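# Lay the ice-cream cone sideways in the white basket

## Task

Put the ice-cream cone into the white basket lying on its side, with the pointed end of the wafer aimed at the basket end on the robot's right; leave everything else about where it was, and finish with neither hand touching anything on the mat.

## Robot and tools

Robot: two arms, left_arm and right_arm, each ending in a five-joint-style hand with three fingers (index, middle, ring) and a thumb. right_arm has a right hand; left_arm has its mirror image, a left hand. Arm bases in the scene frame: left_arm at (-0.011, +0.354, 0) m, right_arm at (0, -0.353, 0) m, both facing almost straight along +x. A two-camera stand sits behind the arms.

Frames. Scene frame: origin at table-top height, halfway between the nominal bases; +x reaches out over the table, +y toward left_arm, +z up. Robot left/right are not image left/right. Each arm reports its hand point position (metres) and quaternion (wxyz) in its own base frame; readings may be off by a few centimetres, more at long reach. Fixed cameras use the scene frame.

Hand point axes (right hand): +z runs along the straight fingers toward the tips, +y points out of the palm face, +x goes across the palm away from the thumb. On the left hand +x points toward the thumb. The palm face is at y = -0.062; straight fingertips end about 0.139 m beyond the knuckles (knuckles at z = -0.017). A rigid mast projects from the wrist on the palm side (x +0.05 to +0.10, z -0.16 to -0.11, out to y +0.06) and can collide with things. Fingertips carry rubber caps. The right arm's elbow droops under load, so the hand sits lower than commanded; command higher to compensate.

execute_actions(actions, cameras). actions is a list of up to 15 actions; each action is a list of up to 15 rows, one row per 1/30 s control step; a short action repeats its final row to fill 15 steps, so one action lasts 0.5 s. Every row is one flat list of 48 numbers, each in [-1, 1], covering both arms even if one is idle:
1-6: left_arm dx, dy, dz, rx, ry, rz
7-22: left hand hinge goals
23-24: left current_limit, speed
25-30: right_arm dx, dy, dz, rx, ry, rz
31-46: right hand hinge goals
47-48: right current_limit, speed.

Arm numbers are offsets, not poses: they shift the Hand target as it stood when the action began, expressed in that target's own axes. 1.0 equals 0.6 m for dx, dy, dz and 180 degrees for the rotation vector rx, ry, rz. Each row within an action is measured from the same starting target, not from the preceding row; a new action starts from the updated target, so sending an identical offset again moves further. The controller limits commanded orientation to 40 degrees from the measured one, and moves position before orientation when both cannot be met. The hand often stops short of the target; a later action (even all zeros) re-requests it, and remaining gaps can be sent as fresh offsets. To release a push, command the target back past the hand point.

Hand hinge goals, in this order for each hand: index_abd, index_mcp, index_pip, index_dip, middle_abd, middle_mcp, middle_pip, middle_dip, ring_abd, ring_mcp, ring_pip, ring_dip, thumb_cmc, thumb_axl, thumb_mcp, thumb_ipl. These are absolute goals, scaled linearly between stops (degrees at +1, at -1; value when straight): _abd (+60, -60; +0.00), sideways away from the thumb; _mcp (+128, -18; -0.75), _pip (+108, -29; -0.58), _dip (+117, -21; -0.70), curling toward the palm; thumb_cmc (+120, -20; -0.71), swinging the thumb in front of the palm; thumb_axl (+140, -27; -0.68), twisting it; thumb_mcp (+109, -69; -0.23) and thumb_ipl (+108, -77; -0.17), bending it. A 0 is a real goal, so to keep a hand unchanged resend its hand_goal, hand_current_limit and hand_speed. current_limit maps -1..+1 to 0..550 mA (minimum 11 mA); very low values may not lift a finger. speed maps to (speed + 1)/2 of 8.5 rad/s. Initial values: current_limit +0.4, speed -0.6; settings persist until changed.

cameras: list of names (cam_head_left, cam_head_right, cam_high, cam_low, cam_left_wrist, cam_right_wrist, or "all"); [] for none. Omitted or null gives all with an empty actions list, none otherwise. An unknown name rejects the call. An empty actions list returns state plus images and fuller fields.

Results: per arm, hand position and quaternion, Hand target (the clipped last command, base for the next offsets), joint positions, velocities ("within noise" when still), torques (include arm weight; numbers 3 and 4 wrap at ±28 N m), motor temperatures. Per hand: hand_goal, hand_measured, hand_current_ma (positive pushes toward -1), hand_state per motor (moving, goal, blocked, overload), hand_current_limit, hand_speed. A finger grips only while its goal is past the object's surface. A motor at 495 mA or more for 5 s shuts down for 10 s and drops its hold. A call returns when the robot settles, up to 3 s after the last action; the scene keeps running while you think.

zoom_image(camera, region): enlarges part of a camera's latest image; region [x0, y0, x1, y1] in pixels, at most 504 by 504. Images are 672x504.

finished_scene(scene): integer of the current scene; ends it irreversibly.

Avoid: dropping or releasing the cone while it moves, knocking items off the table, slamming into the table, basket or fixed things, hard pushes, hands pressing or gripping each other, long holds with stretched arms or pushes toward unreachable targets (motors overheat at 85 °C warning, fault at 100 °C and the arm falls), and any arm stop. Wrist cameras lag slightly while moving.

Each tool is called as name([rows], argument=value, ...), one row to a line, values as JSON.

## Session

execute_actions(actions=[], cameras=["all"])

zoom_image(camera="cam_high", region=[230, 160, 400, 330])

zoom_image(camera="cam_head_left", region=[240, 200, 490, 390])

Scene clock: 0.00 s.
left_arm: end_effector_position=(+0.5180, +0.1039, +0.3464) hand_goal=(+0.000, -0.754, -0.576, -0.696, +0.000, -0.754, -0.576, -0.696, +0.000, -0.754, -0.576, -0.696, -0.714, -0.678, -0.226, -0.168) hand_measured=(+0.000, -0.754, -0.576, -0.696, +0.000, -0.754, -0.576, -0.696, +0.000, -0.754, -0.576, -0.696, -0.714, -0.678, -0.226, -0.168) hand_current_ma=(+0, +0, +0, +0, +0, +0, +0, +0, +0, +0, +0, +0, +0, +0, +0, +0) hand_state=(goal, goal, goal, goal, goal, goal, goal, goal, goal, goal, goal, goal, goal, goal, goal, goal) hand_current_limit=0.40 hand_speed=-0.60 end_effector_quat_wxyz=(+0.629, -0.317, +0.634, +0.319) | right_arm: end_effector_position=(+0.2336, +0.4202, +0.3800) hand_goal=(+0.000, -0.754, -0.576, -0.696, +0.000, -0.754, -0.576, -0.696, +0.000, -0.754, -0.576, -0.696, -0.714, -0.678, -0.226, -0.168) hand_measured=(+0.000, -0.754, -0.576, -0.696, +0.000, -0.754, -0.576, -0.696, +0.000, -0.754, -0.576, -0.696, -0.714, -0.678, -0.226, -0.168) hand_current_ma=(+0, +0, +0, +0, +0, +0, +0, +0, +0, +0, +0, +0, +0, +0, +0, +0) hand_state=(goal, goal, goal, goal, goal, goal, goal, goal, goal, goal, goal, goal, goal, goal, goal, goal) hand_current_limit=0.40 hand_speed=-0.60 end_effector_quat_wxyz=(-0.334, +0.450, +0.717, +0.413)
Joint positions: left_arm=[-0.175 1.498 1.116 0.372 -1.108 -1.575] | right_arm=[0.991 0.951 0.981 -0.594 -0.619 0.89]
Joint velocities: within noise
Joint torques (N m): no reading
Motor temperatures (°C): left_arm=[30 29 32 30 31 31] | right_arm=[29 29 37 30 28 30]
Heat: left arm: hottest elbow 32 °C; right arm: hottest elbow 37 °C.
Hand target: left_arm +0.5216, +0.1033, +0.3606; +0.640, -0.325, +0.624, +0.311 | right_arm +0.2353, +0.4228, +0.4067; -0.334, +0.438, +0.714, +0.433
camera_calibration:
cam_left_wrist: T_world_to_cam=[[0.520363, -0.351124, 0.778418, -0.531246], [0.0257941, -0.904676, -0.425319, 0.186703], [0.853555, 0.241399, -0.461703, -0.18037], [0, 0, 0, 1]] pos_world=[0.425581, 0.0259135, 0.409663]
cam_right_wrist: T_world_to_cam=[[0.866756, -0.141179, -0.478334, 0.072091], [-0.280813, -0.930767, -0.234129, 0.505809], [-0.412163, 0.337255, -0.846393, 0.400905], [0, 0, 0, 1]] pos_world=[0.244791, 0.345761, 0.492231]

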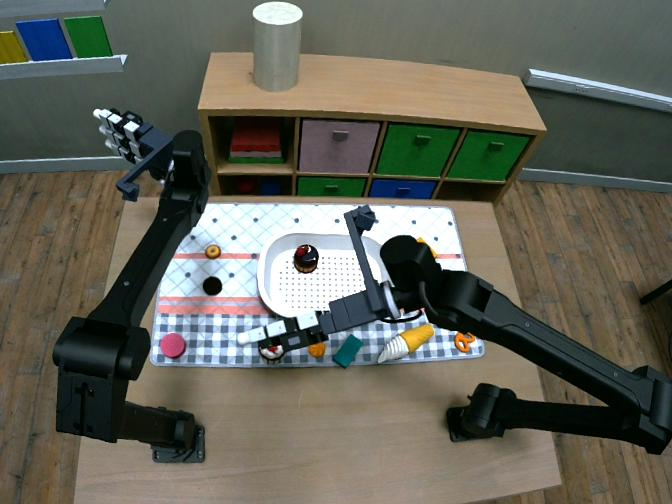

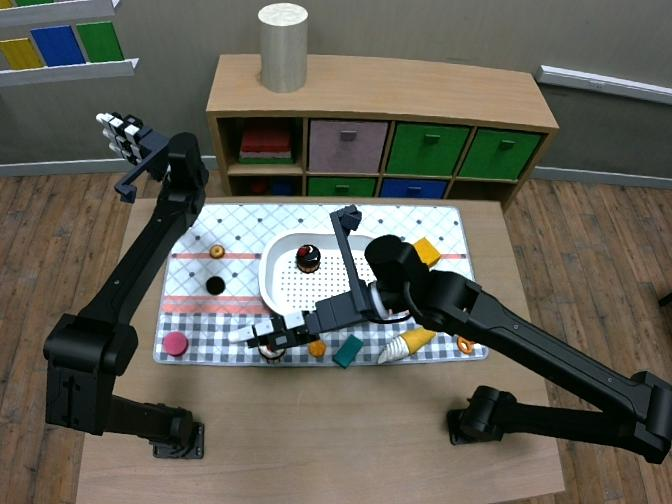

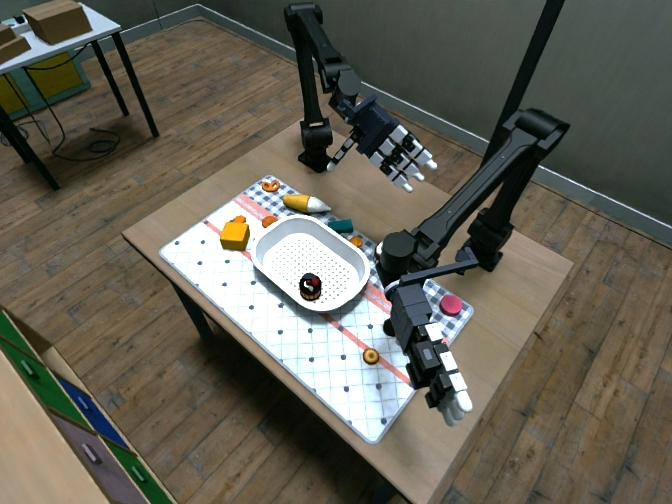

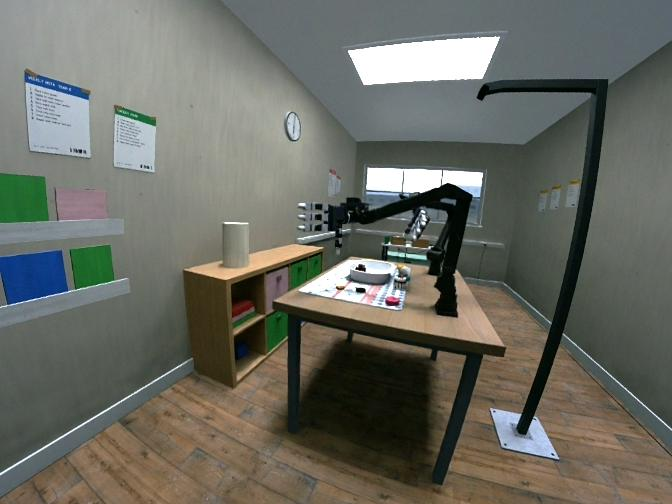

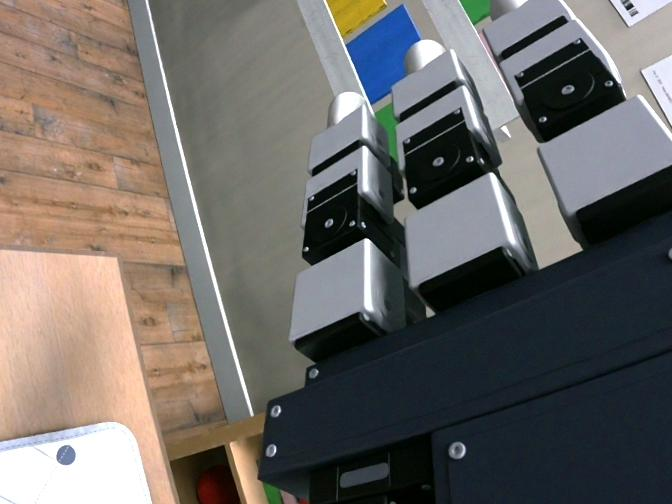

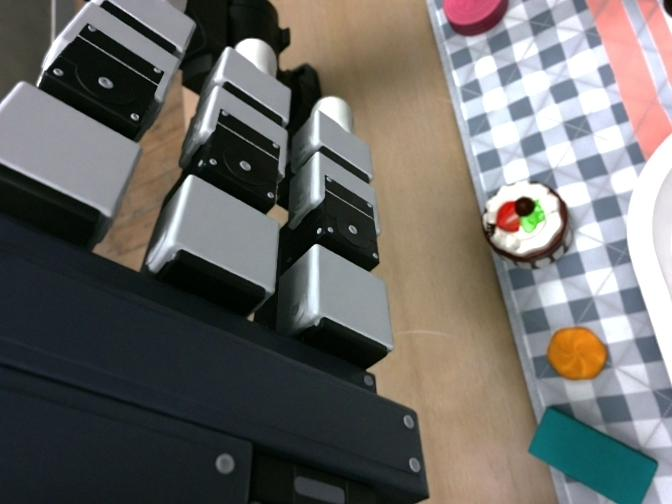

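Scaled by 2.965 from the camera's 672x504 image, which has a finer 960x720 frame.

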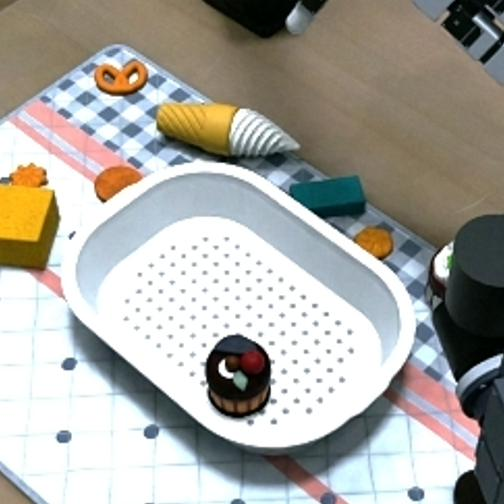

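Scaled by 2.016 from the camera's 672x504 image, which has a finer 960x720 frame.

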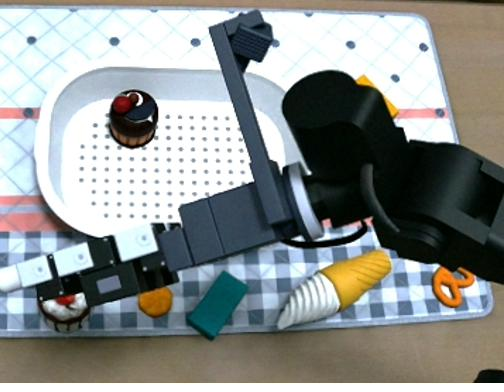

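execute_actions([
  [[0,0,0,0,0,0,0,-0.754,-0.576,-0.696,0,-0.754,-0.576,-0.696,0,-0.754,-0.576,-0.696,-0.714,-0.678,-0.226,-0.168,0.4,-0.6,-0.0713,0.0177,-0.0053,-0.0311,-0.0748,-0.1228,0,-0.685,0.08,-0.043,0,-0.685,0.08,-0.043,0,-0.685,0.08,-0.043,0.2,-0.677,-0.226,-0.168,0.4,-0.6]],
  [[0,0,0,0,0,0,0,-0.754,-0.576,-0.696,0,-0.754,-0.576,-0.696,0,-0.754,-0.576,-0.696,-0.714,-0.678,-0.226,-0.168,0.4,-0.6,-0.0697,-0.0225,-0.0045,0.0047,-0.0816,-0.1286,0,-0.685,0.08,-0.043,0,-0.685,0.08,-0.043,0,-0.685,0.08,-0.043,0.786,-0.677,-0.226,-0.168,0.4,-0.6]],
  [[0,0,0,0,0,0,0,-0.754,-0.576,-0.696,0,-0.754,-0.576,-0.696,0,-0.754,-0.576,-0.696,-0.714,-0.678,-0.226,-0.168,0.4,-0.6,-0.0395,-0.054,-0.0148,0.0386,-0.0722,-0.1349,0,-0.685,0.08,-0.043,0,-0.685,0.08,-0.043,0,-0.685,0.08,-0.043,0.786,-0.677,-0.25,-0.168,0.4,-0.6]],
  [[0,0,0,0,0,0,0,-0.754,-0.576,-0.696,0,-0.754,-0.576,-0.696,0,-0.754,-0.576,-0.696,-0.714,-0.678,-0.226,-0.168,0.4,-0.6,-0.0128,-0.0842,-0.0147,0.0644,-0.0503,-0.1411,0,-0.685,0.08,-0.043,0,-0.685,0.08,-0.043,0,-0.685,0.08,-0.043,0.786,-0.677,-0.25,-0.168,0.4,-0.6]],
  [[0,0,0,0,0,0,0,-0.754,-0.576,-0.696,0,-0.754,-0.576,-0.696,0,-0.754,-0.576,-0.696,-0.714,-0.678,-0.226,-0.168,0.4,-0.6,0.0303,-0.0857,-0.007,0.0783,-0.0213,-0.147,0,-0.685,0.08,-0.043,0,-0.685,0.08,-0.043,0,-0.685,0.08,-0.043,0.786,-0.677,-0.25,-0.168,0.4,-0.6]],
  [[0,0,0,0,0,0,0,-0.754,-0.576,-0.696,0,-0.754,-0.576,-0.696,0,-0.754,-0.576,-0.696,-0.714,-0.678,-0.226,-0.168,0.4,-0.6,0.0662,-0.0487,-0.0025,0.0796,0.0094,-0.1522,0,-0.685,0.08,-0.043,0,-0.685,0.08,-0.043,0,-0.685,0.08,-0.043,0.786,-0.677,-0.25,-0.168,0.4,-0.6]],
  [[0,0,0,0,0,0,0,-0.754,-0.576,-0.696,0,-0.754,-0.576,-0.696,0,-0.754,-0.576,-0.696,-0.714,-0.678,-0.226,-0.168,0.4,-0.6,0.0695,-0.0148,-0.0122,0.0701,0.0368,-0.1564,0,-0.685,0.08,-0.043,0,-0.685,0.08,-0.043,0,-0.685,0.08,-0.043,0.786,-0.677,-0.25,-0.168,0.4,-0.6]],
], cameras=["cam_high","cam_head_left"])

zoom_image(camera="cam_high", region=[230, 110, 350, 230])

Scene clock: 78.20 s.
left_arm: end_effector_position=(+0.5180, +0.1039, +0.3464) hand_goal=(+0.000, -0.754, -0.576, -0.696, +0.000, -0.754, -0.576, -0.696, +0.000, -0.754, -0.576, -0.696, -0.714, -0.678, -0.226, -0.168) hand_measured=(-0.002, -0.754, -0.576, -0.696, -0.002, -0.754, -0.576, -0.696, -0.002, -0.754, -0.576, -0.696, -0.714, -0.678, -0.226, -0.168) hand_current_ma=(+0, +0, +0, +0, +0, +0, +0, +0, +0, +0, +0, +0, +0, +0, +0, +0) hand_state=(goal, goal, goal, goal, goal, goal, goal, goal, goal, goal, goal, goal, goal, goal, goal, goal) hand_current_limit=0.40 hand_speed=-0.60 end_effector_quat_wxyz=(+0.629, -0.317, +0.634, +0.319) | right_arm: end_effector_position=(+0.2425, +0.1627, +0.2132) hand_goal=(+0.000, -0.686, +0.080, -0.044, +0.000, -0.686, +0.080, -0.044, +0.000, -0.686, +0.080, -0.044, +0.786, -0.678, -0.250, -0.168) hand_measured=(+0.000, -0.680, +0.078, -0.048, +0.000, -0.680, +0.078, -0.048, +0.000, -0.680, +0.078, -0.046, +0.786, -0.678, -0.244, -0.168) hand_current_ma=(+0, +2, +0, -1, +0, +2, +0, -1, +0, +2, +0, -1, +0, +0, +3, +0) hand_state=(goal, goal, goal, goal, goal, goal, goal, goal, goal, goal, goal, goal, goal, goal, goal, goal) hand_current_limit=0.40 hand_speed=-0.60 end_effector_quat_wxyz=(+0.305, -0.486, +0.688, -0.444)
Joint positions: left_arm=[-0.175 1.498 1.116 0.372 -1.108 -1.575] | right_arm=[0.994 0.801 0.75 -1.072 1.087 -2.079]
Joint torques (N m): left_arm=[-2.43 -12.22 10.81 1.78 0.01 0.1] | right_arm=[2.32 -2.14 14.26 0.36 0.93 -0.26]
Motor temperatures (°C): left_arm=[30 32 38 30 31 31] | right_arm=[29 29 50 30 29 30]
Heat: left arm: hottest elbow 38 °C; right arm: hottest elbow 50 °C.
Hand target: left_arm +0.5216, +0.1033, +0.3606; +0.640, -0.325, +0.624, +0.311 | right_arm +0.2481, +0.1749, +0.2433; +0.325, -0.480, +0.688, -0.437
Off the commanded pose: left_arm 0.015 m, 2 deg | right_arm 0.033 m, 3 deg.
Images, in order (width x height): cam_head_left 672x504, cam_high 672x504.

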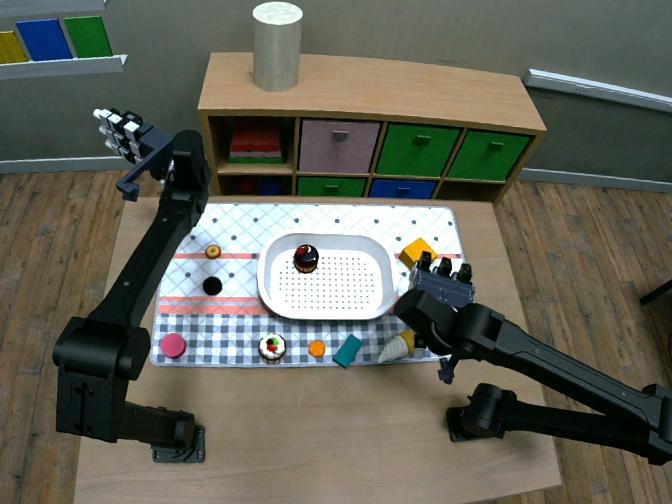

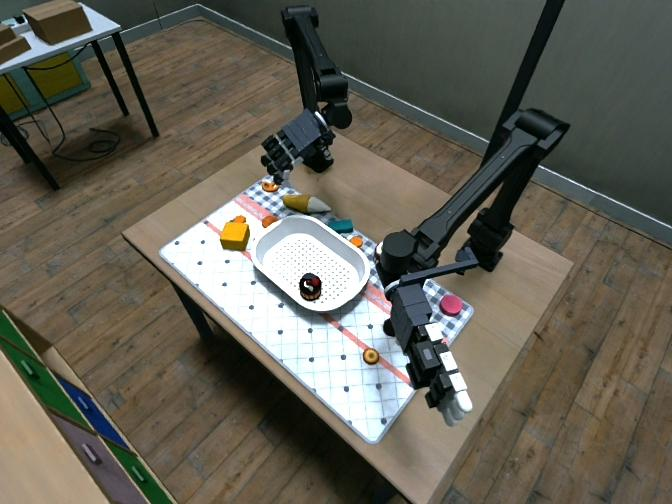

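Scaled by 4.200 from the camera's 672x504 image, which has a finer 960x720 frame.

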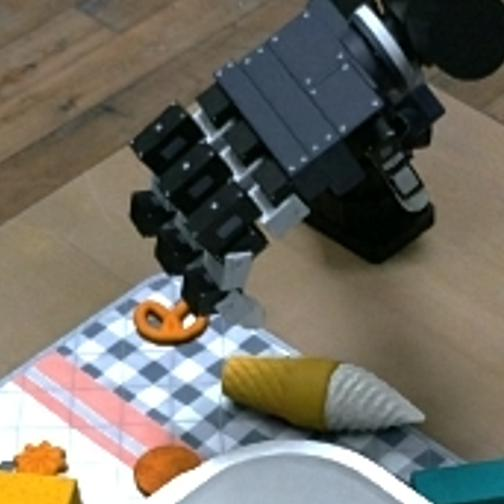

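execute_actions([
  [[0,0,0,0,0,0, 0,-0.754,-0.576,-0.696, 0,-0.754,-0.576,-0.696, 0,-0.754,-0.576,-0.696, -0.714,-0.678,-0.226,-0.168, 0.4,-0.6, 0.0007,0.066,0.012,-0.0023,-0.0041,-0.0176, 0,-0.685,0.08,-0.043, 0,-0.685,0.08,-0.043, 0,-0.685,0.08,-0.043, 0.786,-0.677,-0.25,-0.168, 0.4,-0.6]],
  [[0,0,0,0,0,0, 0,-0.754,-0.576,-0.696, 0,-0.754,-0.576,-0.696, 0,-0.754,-0.576,-0.696, -0.714,-0.678,-0.226,-0.168, 0.4,-0.6, 0.0007,0.066,0.012,0,0,0, 0,-0.685,0.08,-0.043, 0,-0.685,0.08,-0.043, 0,-0.685,0.08,-0.043, 0.786,-0.677,-0.25,-0.168, 0.4,-0.6]],
], cameras=["cam_high","cam_head_left"])

Scene clock: 107.50 s.
left_arm: end_effector_position=(+0.5180, +0.1039, +0.3464) hand_goal=(+0.000, -0.754, -0.576, -0.696, +0.000, -0.754, -0.576, -0.696, +0.000, -0.754, -0.576, -0.696, -0.714, -0.678, -0.226, -0.168) hand_measured=(-0.002, -0.754, -0.576, -0.696, -0.002, -0.754, -0.576, -0.696, -0.002, -0.754, -0.576, -0.696, -0.714, -0.678, -0.226, -0.168) hand_current_ma=(+0, +0, +0, +0, +0, +0, +0, +0, +0, +0, +0, +0, +0, +0, +0, +0) hand_state=(goal, goal, goal, goal, goal, goal, goal, goal, goal, goal, goal, goal, goal, goal, goal, goal) hand_current_limit=0.40 hand_speed=-0.60 end_effector_quat_wxyz=(+0.629, -0.317, +0.634, +0.319) | right_arm: end_effector_position=(+0.2274, +0.1725, +0.1610) hand_goal=(+0.000, -0.686, +0.080, -0.044, +0.000, -0.686, +0.080, -0.044, +0.000, -0.686, +0.080, -0.044, +0.786, -0.678, -0.250, -0.168) hand_measured=(+0.000, -0.680, +0.078, -0.048, +0.000, -0.680, +0.078, -0.048, +0.000, -0.680, +0.078, -0.046, +0.786, -0.678, -0.244, -0.168) hand_current_ma=(+0, +3, +0, -1, +0, +2, +0, -1, +0, +2, +0, -1, +0, +0, +3, +0) hand_state=(goal, goal, goal, goal, goal, goal, goal, goal, goal, goal, goal, goal, goal, goal, goal, goal) hand_current_limit=0.40 hand_speed=-0.60 end_effector_quat_wxyz=(+0.303, -0.510, +0.670, -0.446)
Joint positions: left_arm=[-0.175 1.498 1.116 0.372 -1.108 -1.575] | right_arm=[1.071 0.844 0.639 -1.002 1.107 -2.028]
Joint torques (N m): left_arm=[-2.37 -12.28 10.76 1.81 0.01 0.11] | right_arm=[2.9 -1.44 9.51 1.14 1 0.01]
Heat: left arm: hottest elbow 39 °C; right arm: hottest elbow 52 °C.
Hand target: left_arm +0.5216, +0.1033, +0.3606; +0.640, -0.325, +0.624, +0.311 | right_arm +0.2297, +0.1804, +0.1652; +0.316, -0.503, +0.673, -0.441
Off the commanded pose: left_arm 0.015 m, 2 deg | right_arm 0.009 m, 2 deg.
Images, in order (width x height): cam_head_left 672x504, cam_high 672x504.

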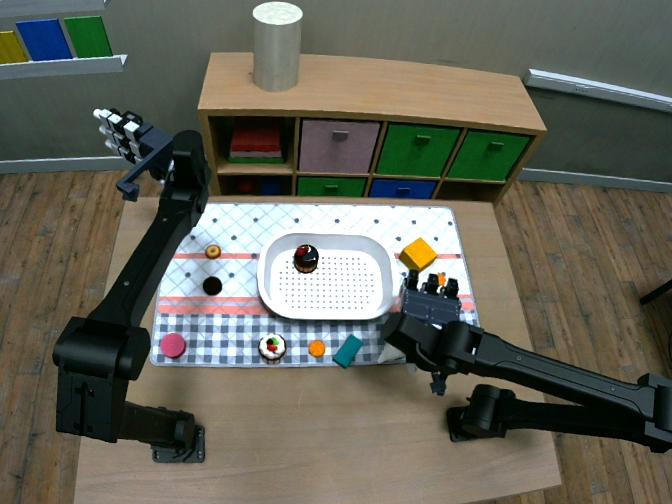

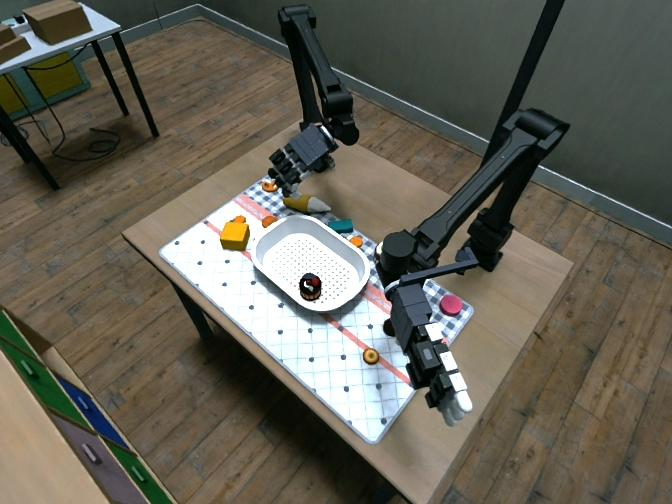

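zoom_image(camera="cam_high", region=[220, 110, 370, 260])

zoom_image(camera="cam_head_left", region=[330, 230, 490, 400])

Scaled by 3.360 from the camera's 672x504 image, which has a finer 960x720 frame.

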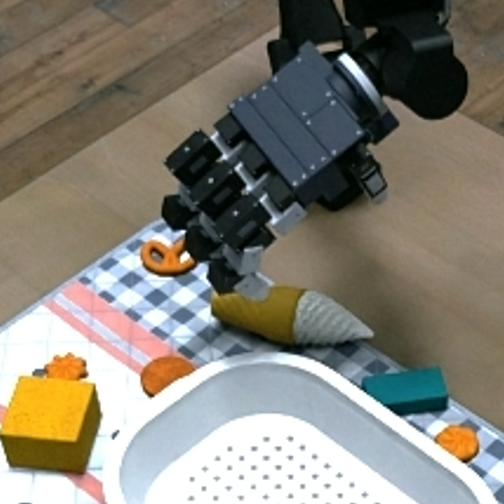

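Scaled by 2.965 from the camera's 672x504 image, which has a finer 960x720 frame.

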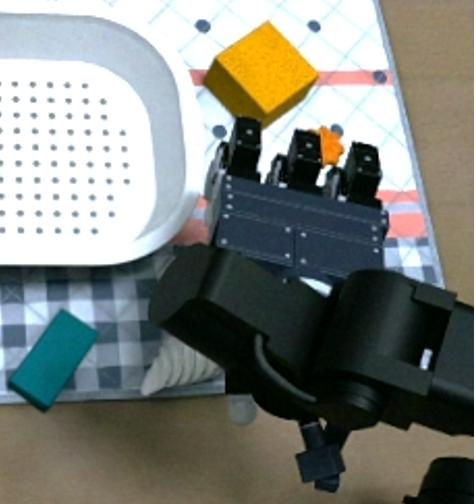

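execute_actions([
  [[0,0,0,0,0,0, 0,-0.754,-0.576,-0.696, 0,-0.754,-0.576,-0.696, 0,-0.754,-0.576,-0.696, -0.714,-0.678,-0.226,-0.168, 0.4,-0.6, 0.0117,0.103,0.0202,0,0,0, 0,-0.685,0.08,-0.043, 0,-0.685,0.08,-0.043, 0,-0.685,0.08,-0.043, 0.786,-0.677,-0.25,-0.168, 0.4,-0.6]],
], cameras=["cam_high"])

zoom_image(camera="cam_high", region=[220, 110, 370, 260])

Scene clock: 145.93 s.
left_arm: end_effector_position=(+0.5180, +0.1039, +0.3464) hand_goal=(+0.000, -0.754, -0.576, -0.696, +0.000, -0.754, -0.576, -0.696, +0.000, -0.754, -0.576, -0.696, -0.714, -0.678, -0.226, -0.168) hand_measured=(-0.002, -0.754, -0.576, -0.696, -0.002, -0.754, -0.576, -0.696, -0.002, -0.754, -0.576, -0.696, -0.714, -0.678, -0.226, -0.168) hand_current_ma=(+0, +0, +0, +0, +0, +0, +0, +0, +0, +0, +0, +0, +0, +0, +0, +0) hand_state=(goal, goal, goal, goal, goal, goal, goal, goal, goal, goal, goal, goal, goal, goal, goal, goal) hand_current_limit=0.40 hand_speed=-0.60 end_effector_quat_wxyz=(+0.629, -0.317, +0.634, +0.319) | right_arm: end_effector_position=(+0.2107, +0.1672, +0.0995) hand_goal=(+0.000, -0.686, +0.080, -0.044, +0.000, -0.686, +0.080, -0.044, +0.000, -0.686, +0.080, -0.044, +0.786, -0.678, -0.250, -0.168) hand_measured=(+0.000, -0.678, +0.078, -0.048, +0.000, -0.680, +0.078, -0.048, +0.000, -0.680, +0.078, -0.046, +0.786, -0.678, -0.244, -0.168) hand_current_ma=(+0, +3, +0, -1, +0, +2, +0, -1, +0, +2, +0, -1, +0, +0, +3, +0) hand_state=(goal, goal, goal, goal, goal, goal, goal, goal, goal, goal, goal, goal, goal, goal, goal, goal) hand_current_limit=0.40 hand_speed=-0.60 end_effector_quat_wxyz=(+0.303, -0.510, +0.670, -0.446)
Joint positions: left_arm=[-0.175 1.498 1.116 0.372 -1.108 -1.575] | right_arm=[1.13 0.896 0.502 -0.928 1.125 -1.9]
Joint torques (N m): left_arm=[-2.32 -12.1 10.74 1.77 0 0.1] | right_arm=[2.84 -1.2 9.26 1.07 1.01 0.02]
Heat: left arm: hottest elbow 40 °C; right arm: hottest elbow 50 °C.
Hand target: left_arm +0.5216, +0.1033, +0.3606; +0.640, -0.325, +0.624, +0.311 | right_arm +0.2134, +0.1770, +0.1040; +0.316, -0.503, +0.673, -0.441
Off the commanded pose: left_arm 0.015 m, 2 deg | right_arm 0.011 m, 2 deg.
Images, in order (width x height): cam_high 672x504.

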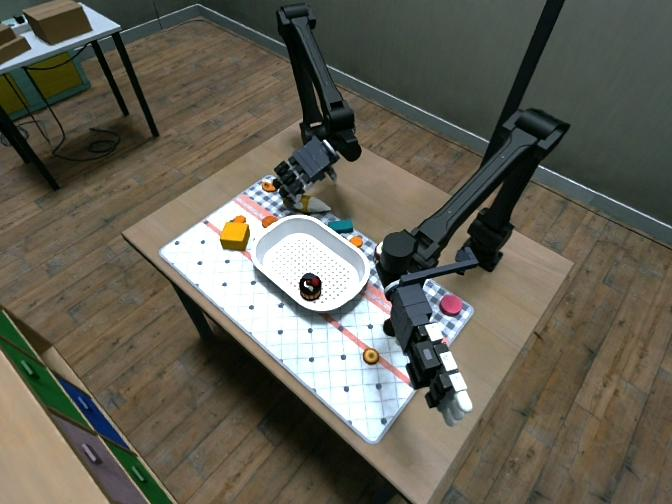

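Scaled by 3.360 from the camera's 672x504 image, which has a finer 960x720 frame.

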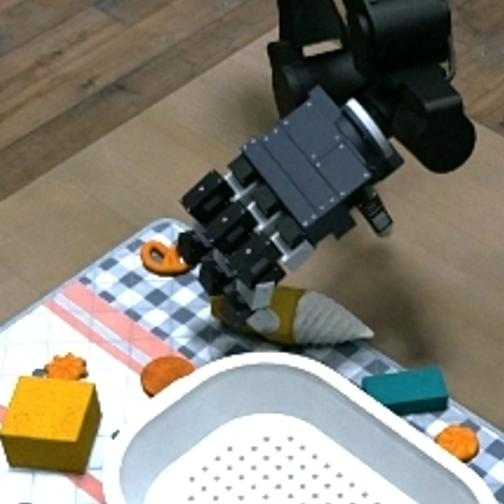

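execute_actions([
  [[0,0,0,0,0,0, 0,-0.754,-0.576,-0.696, 0,-0.754,-0.576,-0.696, 0,-0.754,-0.576,-0.696, -0.714,-0.678,-0.226,-0.168, 0.4,-0.6, 0.0057,0.045,-0.0023,0,0,0, 0,-0.685,0.08,-0.043, 0,-0.685,0.08,-0.043, 0,-0.685,0.08,-0.043, 0.786,-0.677,-0.25,-0.168, 0.4,-0.6]],
], cameras=["cam_high"])

zoom_image(camera="cam_high", region=[250, 160, 340, 240])

Scene clock: 165.33 s.
left_arm: end_effector_position=(+0.5180, +0.1039, +0.3464) hand_goal=(+0.000, -0.754, -0.576, -0.696, +0.000, -0.754, -0.576, -0.696, +0.000, -0.754, -0.576, -0.696, -0.714, -0.678, -0.226, -0.168) hand_measured=(-0.002, -0.754, -0.576, -0.696, -0.002, -0.754, -0.576, -0.696, -0.002, -0.754, -0.576, -0.696, -0.714, -0.678, -0.226, -0.168) hand_current_ma=(+0, +0, +0, +0, +0, +0, +0, +0, +0, +0, +0, +0, +0, +0, +0, +0) hand_state=(goal, goal, goal, goal, goal, goal, goal, goal, goal, goal, goal, goal, goal, goal, goal, goal) hand_current_limit=0.40 hand_speed=-0.60 end_effector_quat_wxyz=(+0.629, -0.317, +0.634, +0.319) | right_arm: end_effector_position=(+0.2041, +0.1736, +0.0835) hand_goal=(+0.000, -0.686, +0.080, -0.044, +0.000, -0.686, +0.080, -0.044, +0.000, -0.686, +0.080, -0.044, +0.786, -0.678, -0.250, -0.168) hand_measured=(+0.000, -0.678, +0.078, -0.048, +0.002, -0.702, +0.078, -0.040, +0.000, -0.678, +0.078, -0.046, +0.786, -0.678, -0.244, -0.168) hand_current_ma=(+0, +4, +0, -1, +0, -10, +0, +1, +0, +3, +0, -1, +0, +0, +2, +0) hand_state=(goal, goal, goal, goal, goal, goal, goal, goal, goal, goal, goal, goal, goal, goal, goal, goal) hand_current_limit=0.40 hand_speed=-0.60 end_effector_quat_wxyz=(+0.317, -0.500, +0.672, -0.446)
Joint positions: left_arm=[-0.175 1.498 1.116 0.372 -1.108 -1.575] | right_arm=[1.182 0.943 0.474 -0.931 1.151 -1.778]
Joint torques (N m): left_arm=[-2.32 -12.34 10.78 1.8 0 0.09] | right_arm=[2.37 -1.03 8.09 0.12 0.42 0.16]
Heat: left arm: hottest elbow 40 °C; right arm: hottest elbow 49 °C.
Hand target: left_arm +0.5216, +0.1033, +0.3606; +0.640, -0.325, +0.624, +0.311 | right_arm +0.2005, +0.1770, +0.0801; +0.316, -0.503, +0.673, -0.440
Off the commanded pose: left_arm 0.015 m, 2 deg | right_arm 0.006 m, 1 deg.
Images, in order (width x height): cam_high 672x504.

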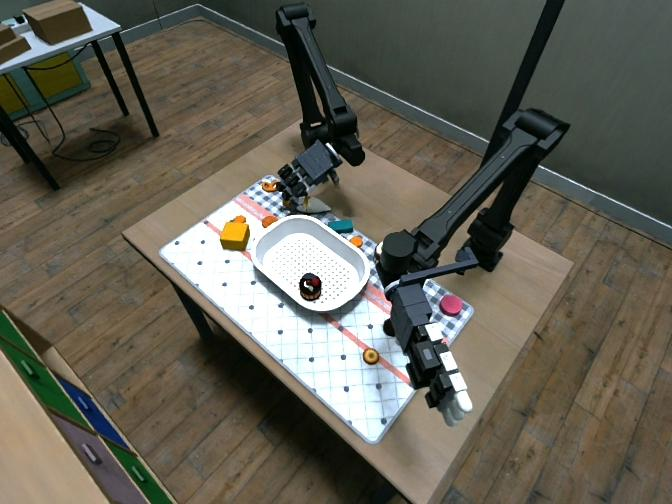

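Scaled by 5.600 from the camera's 672x504 image, which has a finer 960x720 frame.

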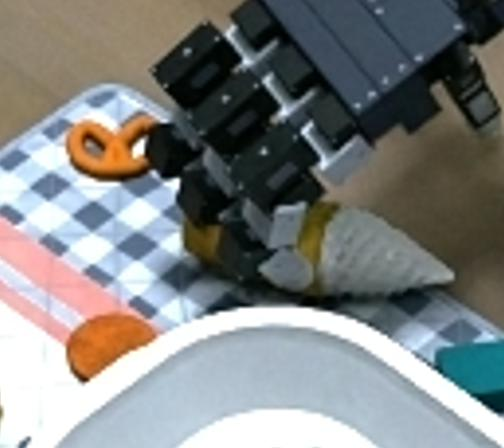

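execute_actions([
  [[0,0,0,0,0,0, 0,-0.754,-0.576,-0.696, 0,-0.754,-0.576,-0.696, 0,-0.754,-0.576,-0.696, -0.714,-0.678,-0.226,-0.168, 0.4,-0.6, 0,0,0.012,0,0,0, 0,-0.685,0.08,-0.043, 0,-0.685,-0.05,-0.043, 0,-0.7,-0.45,-0.6, 0.786,-0.677,-0.25,-0.168, 0.4,-0.6]],
  [[0,0,0,0,0,0, 0,-0.754,-0.576,-0.696, 0,-0.754,-0.576,-0.696, 0,-0.754,-0.576,-0.696, -0.714,-0.678,-0.226,-0.168, 0.4,-0.6, -0.0034,0.034,0.013,0,0,0, 0,-0.685,0.08,-0.043, 0,-0.685,-0.05,-0.043, 0,-0.7,-0.45,-0.6, 0.786,-0.677,-0.25,-0.168, 0.4,-0.6]],
], cameras=["cam_high","cam_low"])

zoom_image(camera="cam_high", region=[250, 160, 340, 240])

Scene clock: 200.10 s.
left_arm: end_effector_position=(+0.5180, +0.1039, +0.3464) hand_goal=(+0.000, -0.754, -0.576, -0.696, +0.000, -0.754, -0.576, -0.696, +0.000, -0.754, -0.576, -0.696, -0.714, -0.678, -0.226, -0.168) hand_measured=(-0.002, -0.754, -0.576, -0.696, -0.002, -0.754, -0.576, -0.696, -0.002, -0.754, -0.576, -0.696, -0.714, -0.678, -0.226, -0.168) hand_current_ma=(+0, +0, +0, +0, +0, +0, +0, +0, +0, +0, +0, +0, +0, +0, +0, +0) hand_state=(goal, goal, goal, goal, goal, goal, goal, goal, goal, goal, goal, goal, goal, goal, goal, goal) hand_current_limit=0.40 hand_speed=-0.60 end_effector_quat_wxyz=(+0.629, -0.317, +0.634, +0.319) | right_arm: end_effector_position=(+0.2046, +0.1747, +0.0555) hand_goal=(+0.000, -0.686, +0.080, -0.044, +0.000, -0.686, -0.050, -0.044, +0.000, -0.700, -0.450, -0.600, +0.786, -0.678, -0.250, -0.168) hand_measured=(+0.000, -0.680, +0.078, -0.046, +0.002, -0.682, -0.052, -0.042, +0.000, -0.682, -0.444, -0.598, +0.786, -0.678, -0.244, -0.168) hand_current_ma=(+0, +2, +0, -1, +0, +1, +0, +0, +0, +12, +2, +1, +0, +0, +2, +0) hand_state=(goal, goal, goal, goal, goal, goal, goal, goal, goal, goal, goal, goal, goal, goal, goal, goal) hand_current_limit=0.40 hand_speed=-0.60 end_effector_quat_wxyz=(+0.314, -0.503, +0.673, -0.442)
Joint positions: left_arm=[-0.175 1.498 1.116 0.372 -1.108 -1.575] | right_arm=[1.174 1.002 0.424 -0.804 1.137 -1.802]
Joint torques (N m): left_arm=[-2.32 -12.22 10.76 1.77 0 0.09] | right_arm=[2.14 -1.79 7.51 0.81 0.95 -0.14]
Heat: left arm: hottest elbow 41 °C; right arm: hottest elbow 46 °C.
Hand target: left_arm +0.5216, +0.1033, +0.3606; +0.640, -0.325, +0.624, +0.311 | right_arm +0.2059, +0.1769, +0.0553; +0.316, -0.503, +0.673, -0.440
Off the commanded pose: left_arm 0.015 m, 2 deg | right_arm 0.003 m, 0 deg.
Images, in order (width x height): cam_high 672x504, cam_low 672x504.

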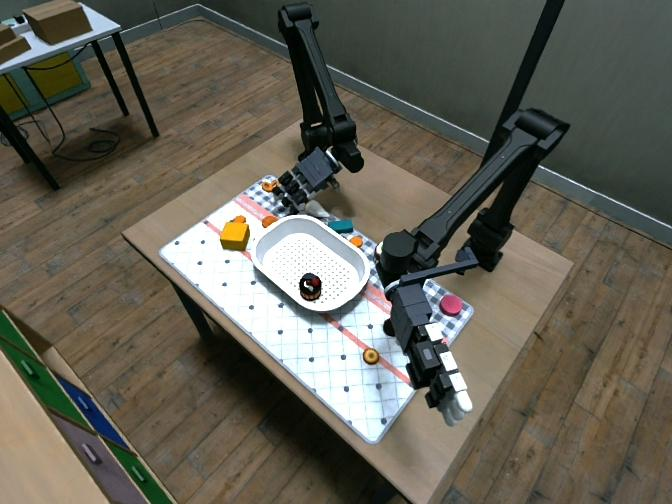

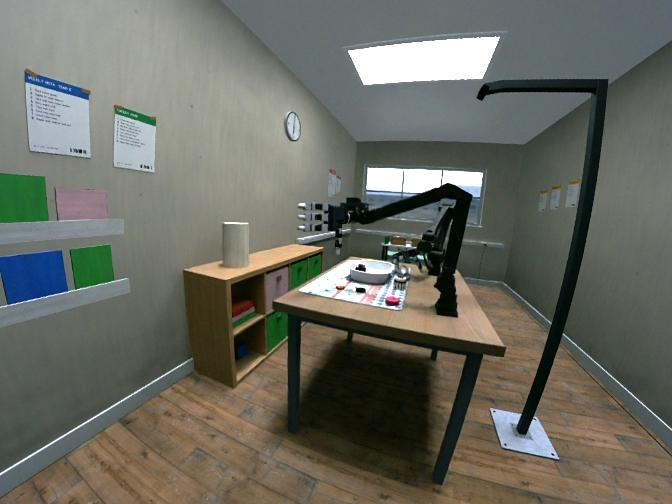

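Scaled by 5.600 from the camera's 672x504 image, which has a finer 960x720 frame.

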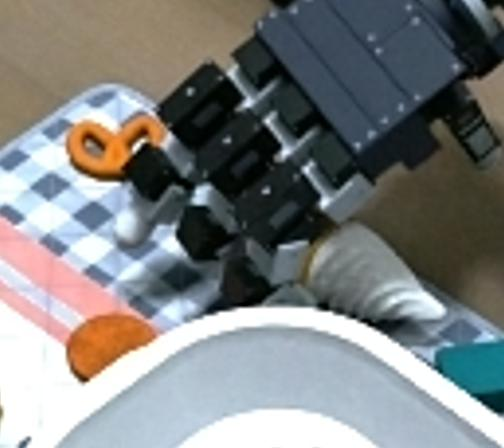

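execute_actions([
  [[0,0,0,0,0,0, 0,-0.754,-0.576,-0.696, 0,-0.754,-0.576,-0.696, 0,-0.754,-0.576,-0.696, -0.714,-0.678,-0.226,-0.168, 0.4,-0.6, -0.0004,0.0182,0.0082,0,0,0, 0,-0.685,0.08,-0.043, 0,-0.685,-0.05,-0.043, 0,-0.7,-0.45,-0.6, 0.786,-0.677,-0.25,-0.168, 0.4,-0.6]],
], cameras=["cam_high","cam_right_wrist","cam_head_right"])

zoom_image(camera="cam_high", region=[250, 160, 340, 240])

Scene clock: 207.50 s.
left_arm: end_effector_position=(+0.5180, +0.1039, +0.3464) hand_goal=(+0.000, -0.754, -0.576, -0.696, +0.000, -0.754, -0.576, -0.696, +0.000, -0.754, -0.576, -0.696, -0.714, -0.678, -0.226, -0.168) hand_measured=(-0.002, -0.754, -0.576, -0.696, -0.002, -0.754, -0.576, -0.696, -0.002, -0.754, -0.576, -0.696, -0.714, -0.678, -0.226, -0.168) hand_current_ma=(+0, +0, +0, +0, +0, +0, +0, +0, +0, +0, +0, +0, +0, +0, +0, +0) hand_state=(goal, goal, goal, goal, goal, goal, goal, goal, goal, goal, goal, goal, goal, goal, goal, goal) hand_current_limit=0.40 hand_speed=-0.60 end_effector_quat_wxyz=(+0.629, -0.317, +0.634, +0.319) | right_arm: end_effector_position=(+0.2046, +0.1751, +0.0435) hand_goal=(+0.000, -0.686, +0.080, -0.044, +0.000, -0.686, -0.050, -0.044, +0.000, -0.700, -0.450, -0.600, +0.786, -0.678, -0.250, -0.168) hand_measured=(+0.000, -0.680, +0.078, -0.046, +0.002, -0.680, -0.052, -0.042, +0.000, -0.682, -0.444, -0.598, +0.786, -0.678, -0.244, -0.168) hand_current_ma=(+0, +2, +0, -1, +0, +2, +0, +0, +0, +12, +2, +1, +0, +0, +2, +0) hand_state=(goal, goal, goal, goal, goal, goal, goal, goal, goal, goal, goal, goal, goal, goal, goal, goal) hand_current_limit=0.40 hand_speed=-0.60 end_effector_quat_wxyz=(+0.314, -0.503, +0.673, -0.441)
Joint positions: left_arm=[-0.175 1.498 1.116 0.372 -1.108 -1.575] | right_arm=[1.174 1.034 0.405 -0.751 1.137 -1.802]
Joint torques (N m): left_arm=[-2.43 -12.4 10.74 1.78 0 0.1] | right_arm=[2.2 -2.43 7.38 0.75 0.9 -0.18]
Heat: left arm: hottest elbow 41 °C; right arm: hottest elbow 46 °C.
Hand target: left_arm +0.5216, +0.1033, +0.3606; +0.640, -0.325, +0.624, +0.311 | right_arm +0.2059, +0.1769, +0.0432; +0.316, -0.503, +0.673, -0.440
Off the commanded pose: left_arm 0.015 m, 2 deg | right_arm 0.002 m, 0 deg.
camera_calibration:
cam_right_wrist: T_world_to_cam=[[-0.0286198, 0.814121, -0.57999, -0.0779757], [-0.251542, 0.55569, 0.792424, -0.120133], [0.967423, 0.168571, 0.188882, -0.111006], [0, 0, 0, 1]] pos_world=[0.0749396, 0.14895, 0.070938]
Images, in order (width x height): cam_head_right 672x504, cam_high 672x504, cam_right_wrist 672x504.

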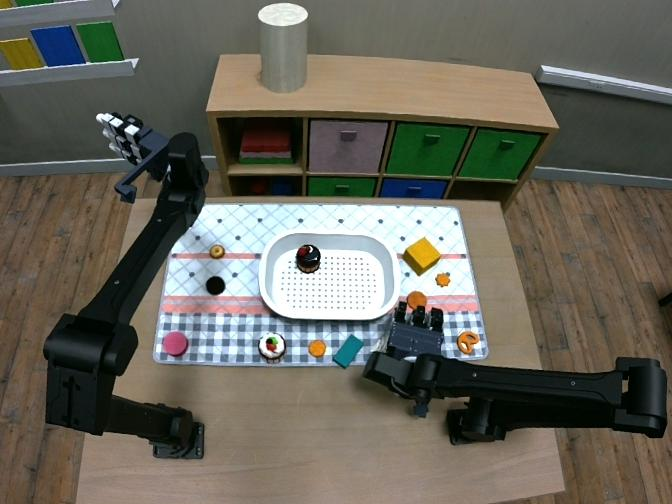

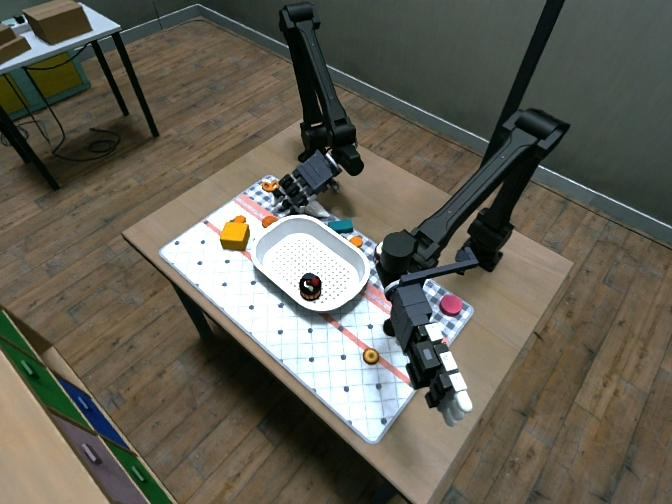

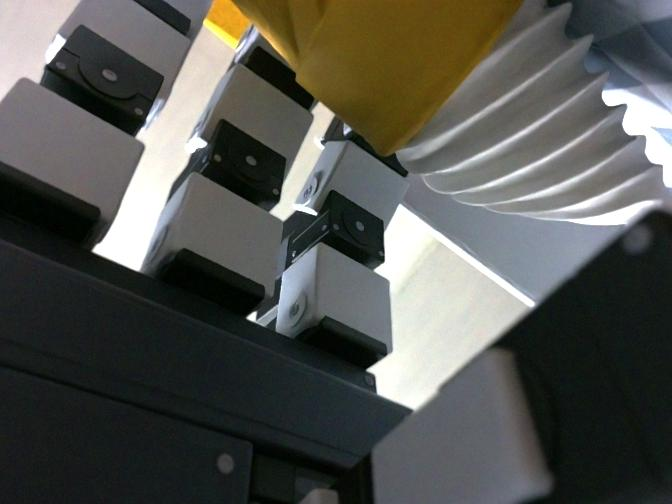

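Scaled by 5.600 from the camera's 672x504 image, which has a finer 960x720 frame.

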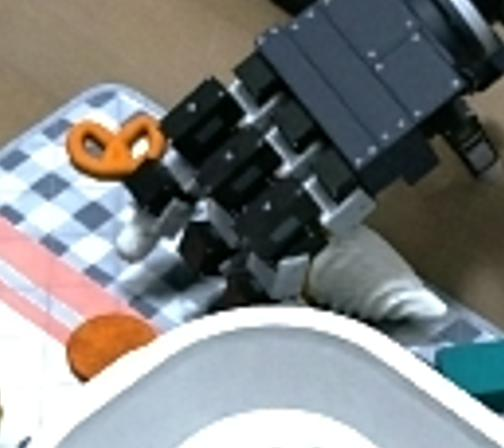

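execute_actions([
  [[0,0,0,0,0,0, 0,-0.754,-0.576,-0.696, 0,-0.754,-0.576,-0.696, 0,-0.754,-0.576,-0.696, -0.714,-0.678,-0.226,-0.168, 0.4,-0.6, 0,0,0,0,0,0, 0,-0.38,0.08,-0.043, 0,-0.43,0.08,-0.043, 0,-0.7,-0.45,-0.6, 0.786,-0.677,0.05,-0.168, 0.0,-0.85]],
  [[0,0,0,0,0,0, 0,-0.754,-0.576,-0.696, 0,-0.754,-0.576,-0.696, 0,-0.754,-0.576,-0.696, -0.714,-0.678,-0.226,-0.168, 0.4,-0.6, 0,0,0,0,0,0, 0,-0.38,0.08,-0.043, 0,-0.43,0.08,-0.043, 0,-0.7,-0.45,-0.6, 0.786,-0.677,0.05,-0.168, 0.0,-0.85]],
], cameras=["cam_high","cam_right_wrist"])

zoom_image(camera="cam_high", region=[250, 160, 340, 240])

Scene clock: 214.93 s.
left_arm: end_effector_position=(+0.5180, +0.1039, +0.3464) hand_goal=(+0.000, -0.754, -0.576, -0.696, +0.000, -0.754, -0.576, -0.696, +0.000, -0.754, -0.576, -0.696, -0.714, -0.678, -0.226, -0.168) hand_measured=(-0.002, -0.754, -0.576, -0.696, -0.002, -0.754, -0.576, -0.696, -0.002, -0.754, -0.576, -0.696, -0.714, -0.678, -0.226, -0.168) hand_current_ma=(+0, +0, +0, +0, +0, +0, +0, +0, +0, +0, +0, +0, +0, +0, +0, +0) hand_state=(goal, goal, goal, goal, goal, goal, goal, goal, goal, goal, goal, goal, goal, goal, goal, goal) hand_current_limit=0.40 hand_speed=-0.60 end_effector_quat_wxyz=(+0.629, -0.317, +0.634, +0.319) | right_arm: end_effector_position=(+0.2054, +0.1752, +0.0441) hand_goal=(+0.000, -0.380, +0.080, -0.044, +0.000, -0.430, +0.080, -0.044, +0.000, -0.700, -0.450, -0.600, +0.786, -0.678, +0.050, -0.168) hand_measured=(+0.000, -0.402, +0.078, -0.046, +0.002, -0.430, +0.074, -0.042, +0.000, -0.682, -0.444, -0.598, +0.786, -0.678, +0.048, -0.168) hand_current_ma=(+0, -20, +0, +0, +0, +0, -2, +0, +0, +12, +2, +1, +0, +0, +0, +0) hand_state=(goal, blocked, goal, goal, goal, goal, goal, goal, goal, goal, goal, goal, goal, goal, goal, goal) hand_current_limit=0.00 hand_speed=-0.85 end_effector_quat_wxyz=(+0.316, -0.502, +0.673, -0.443)
Joint positions: left_arm=[-0.175 1.498 1.116 0.372 -1.108 -1.575] | right_arm=[1.174 1.034 0.405 -0.749 1.141 -1.802]
Joint torques (N m): left_arm=[-2.32 -12.34 10.7 1.81 0 0.09] | right_arm=[1.61 -1.44 7.42 0.69 0.76 -0.14]
Heat: left arm: hottest elbow 41 °C; right arm: hottest elbow 46 °C.
Hand target: left_arm +0.5216, +0.1033, +0.3606; +0.640, -0.325, +0.624, +0.311 | right_arm +0.2059, +0.1769, +0.0432; +0.316, -0.503, +0.673, -0.440
Off the commanded pose: left_arm 0.015 m, 2 deg | right_arm 0.002 m, 0 deg.
camera_calibration:
cam_right_wrist: T_world_to_cam=[[-0.0250553, 0.814178, -0.580075, -0.078389], [-0.254892, 0.555876, 0.791222, -0.119787], [0.966645, 0.16768, 0.1936, -0.111762], [0, 0, 0, 1]] pos_world=[0.075538, 0.149149, 0.0709435]
Images, in order (width x height): cam_high 672x504, cam_right_wrist 672x504.

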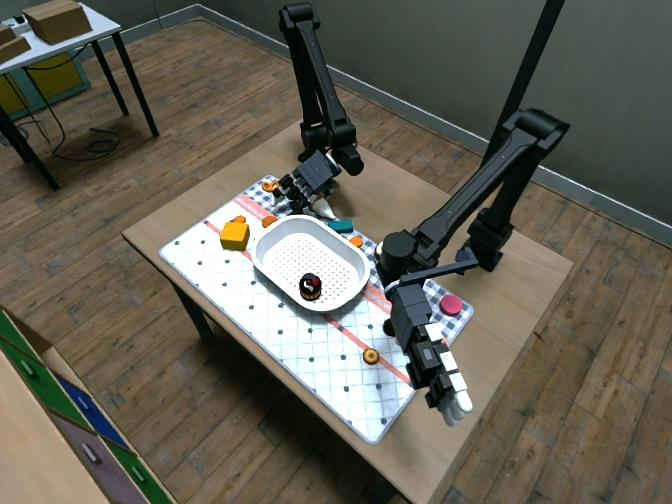

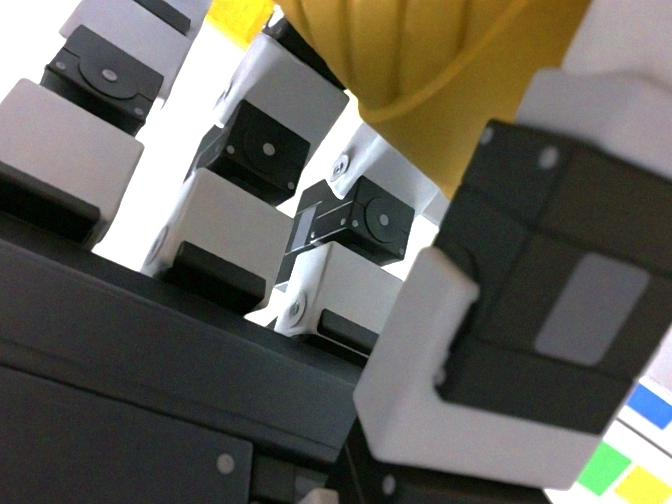

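Scaled by 5.600 from the camera's 672x504 image, which has a finer 960x720 frame.

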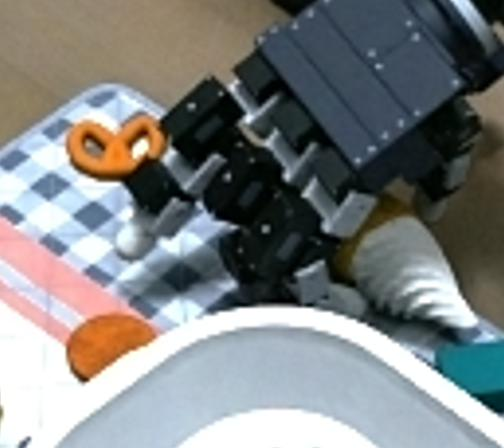

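execute_actions(actions=[], cameras=["cam_head_left","cam_head_right"])

zoom_image(camera="cam_head_left", region=[330, 290, 450, 400])

zoom_image(camera="cam_head_right", region=[330, 290, 450, 400])

Scene clock: 224.43 s.
left_arm: end_effector_position=(+0.5180, +0.1039, +0.3464) hand_goal=(+0.000, -0.754, -0.576, -0.696, +0.000, -0.754, -0.576, -0.696, +0.000, -0.754, -0.576, -0.696, -0.714, -0.678, -0.226, -0.168) hand_measured=(-0.002, -0.754, -0.576, -0.696, -0.002, -0.754, -0.576, -0.696, -0.002, -0.754, -0.576, -0.696, -0.714, -0.678, -0.226, -0.168) hand_current_ma=(+0, +0, +0, +0, +0, +0, +0, +0, +0, +0, +0, +0, +0, +0, +0, +0) hand_state=(goal, goal, goal, goal, goal, goal, goal, goal, goal, goal, goal, goal, goal, goal, goal, goal) hand_current_limit=0.40 hand_speed=-0.60 end_effector_quat_wxyz=(+0.629, -0.317, +0.634, +0.319) | right_arm: end_effector_position=(+0.2054, +0.1752, +0.0441) hand_goal=(+0.000, -0.380, +0.080, -0.044, +0.000, -0.430, +0.080, -0.044, +0.000, -0.700, -0.450, -0.600, +0.786, -0.678, +0.050, -0.168) hand_measured=(+0.000, -0.402, +0.078, -0.046, +0.002, -0.430, +0.074, -0.042, +0.000, -0.682, -0.444, -0.598, +0.786, -0.678, +0.048, -0.168) hand_current_ma=(+0, -20, +0, +0, +0, +0, -2, +0, +0, +12, +2, +1, +0, +0, +0, +0) hand_state=(goal, blocked, goal, goal, goal, goal, goal, goal, goal, goal, goal, goal, goal, goal, goal, goal) hand_current_limit=0.00 hand_speed=-0.85 end_effector_quat_wxyz=(+0.316, -0.502, +0.673, -0.443)
Joint positions: left_arm=[-0.175 1.498 1.116 0.372 -1.108 -1.575] | right_arm=[1.174 1.034 0.405 -0.749 1.141 -1.802]
Joint velocities: within noise
Joint torques (N m): left_arm=[-2.37 -12.34 10.71 1.8 0 0.09] | right_arm=[2.26 -2.37 7.2 0.8 0.7 -0.15]
Motor temperatures (°C): left_arm=[30 33 41 30 31 31] | right_arm=[29 29 46 30 31 30]
Heat: left arm: hottest elbow 41 °C; right arm: hottest elbow 46 °C.
Hand target: left_arm +0.5216, +0.1033, +0.3606; +0.640, -0.325, +0.624, +0.311 | right_arm +0.2059, +0.1769, +0.0432; +0.316, -0.503, +0.673, -0.440
Off the commanded pose: left_arm 0.015 m, 2 deg | right_arm 0.002 m, 0 deg.
Images, in order (width x height): cam_head_left 672x504, cam_head_right 672x504.

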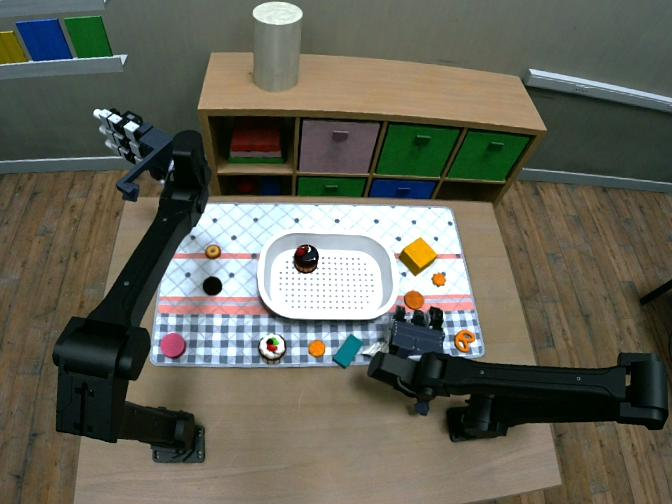

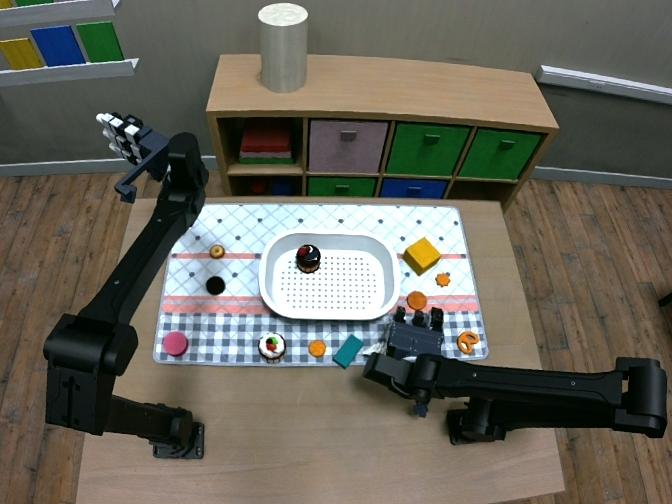

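Scaled by 4.200 from the camera's 672x504 image, which has a finer 960x720 frame.

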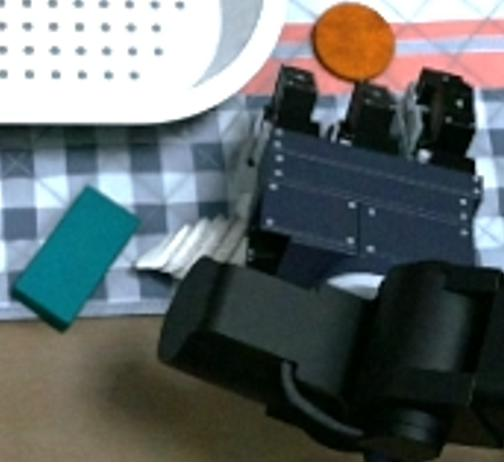

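Scaled by 4.200 from the camera's 672x504 image, which has a finer 960x720 frame.

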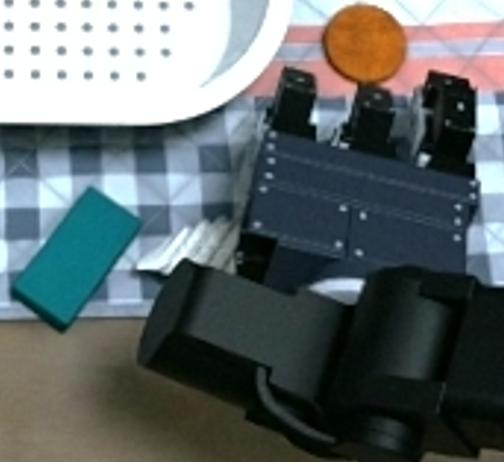

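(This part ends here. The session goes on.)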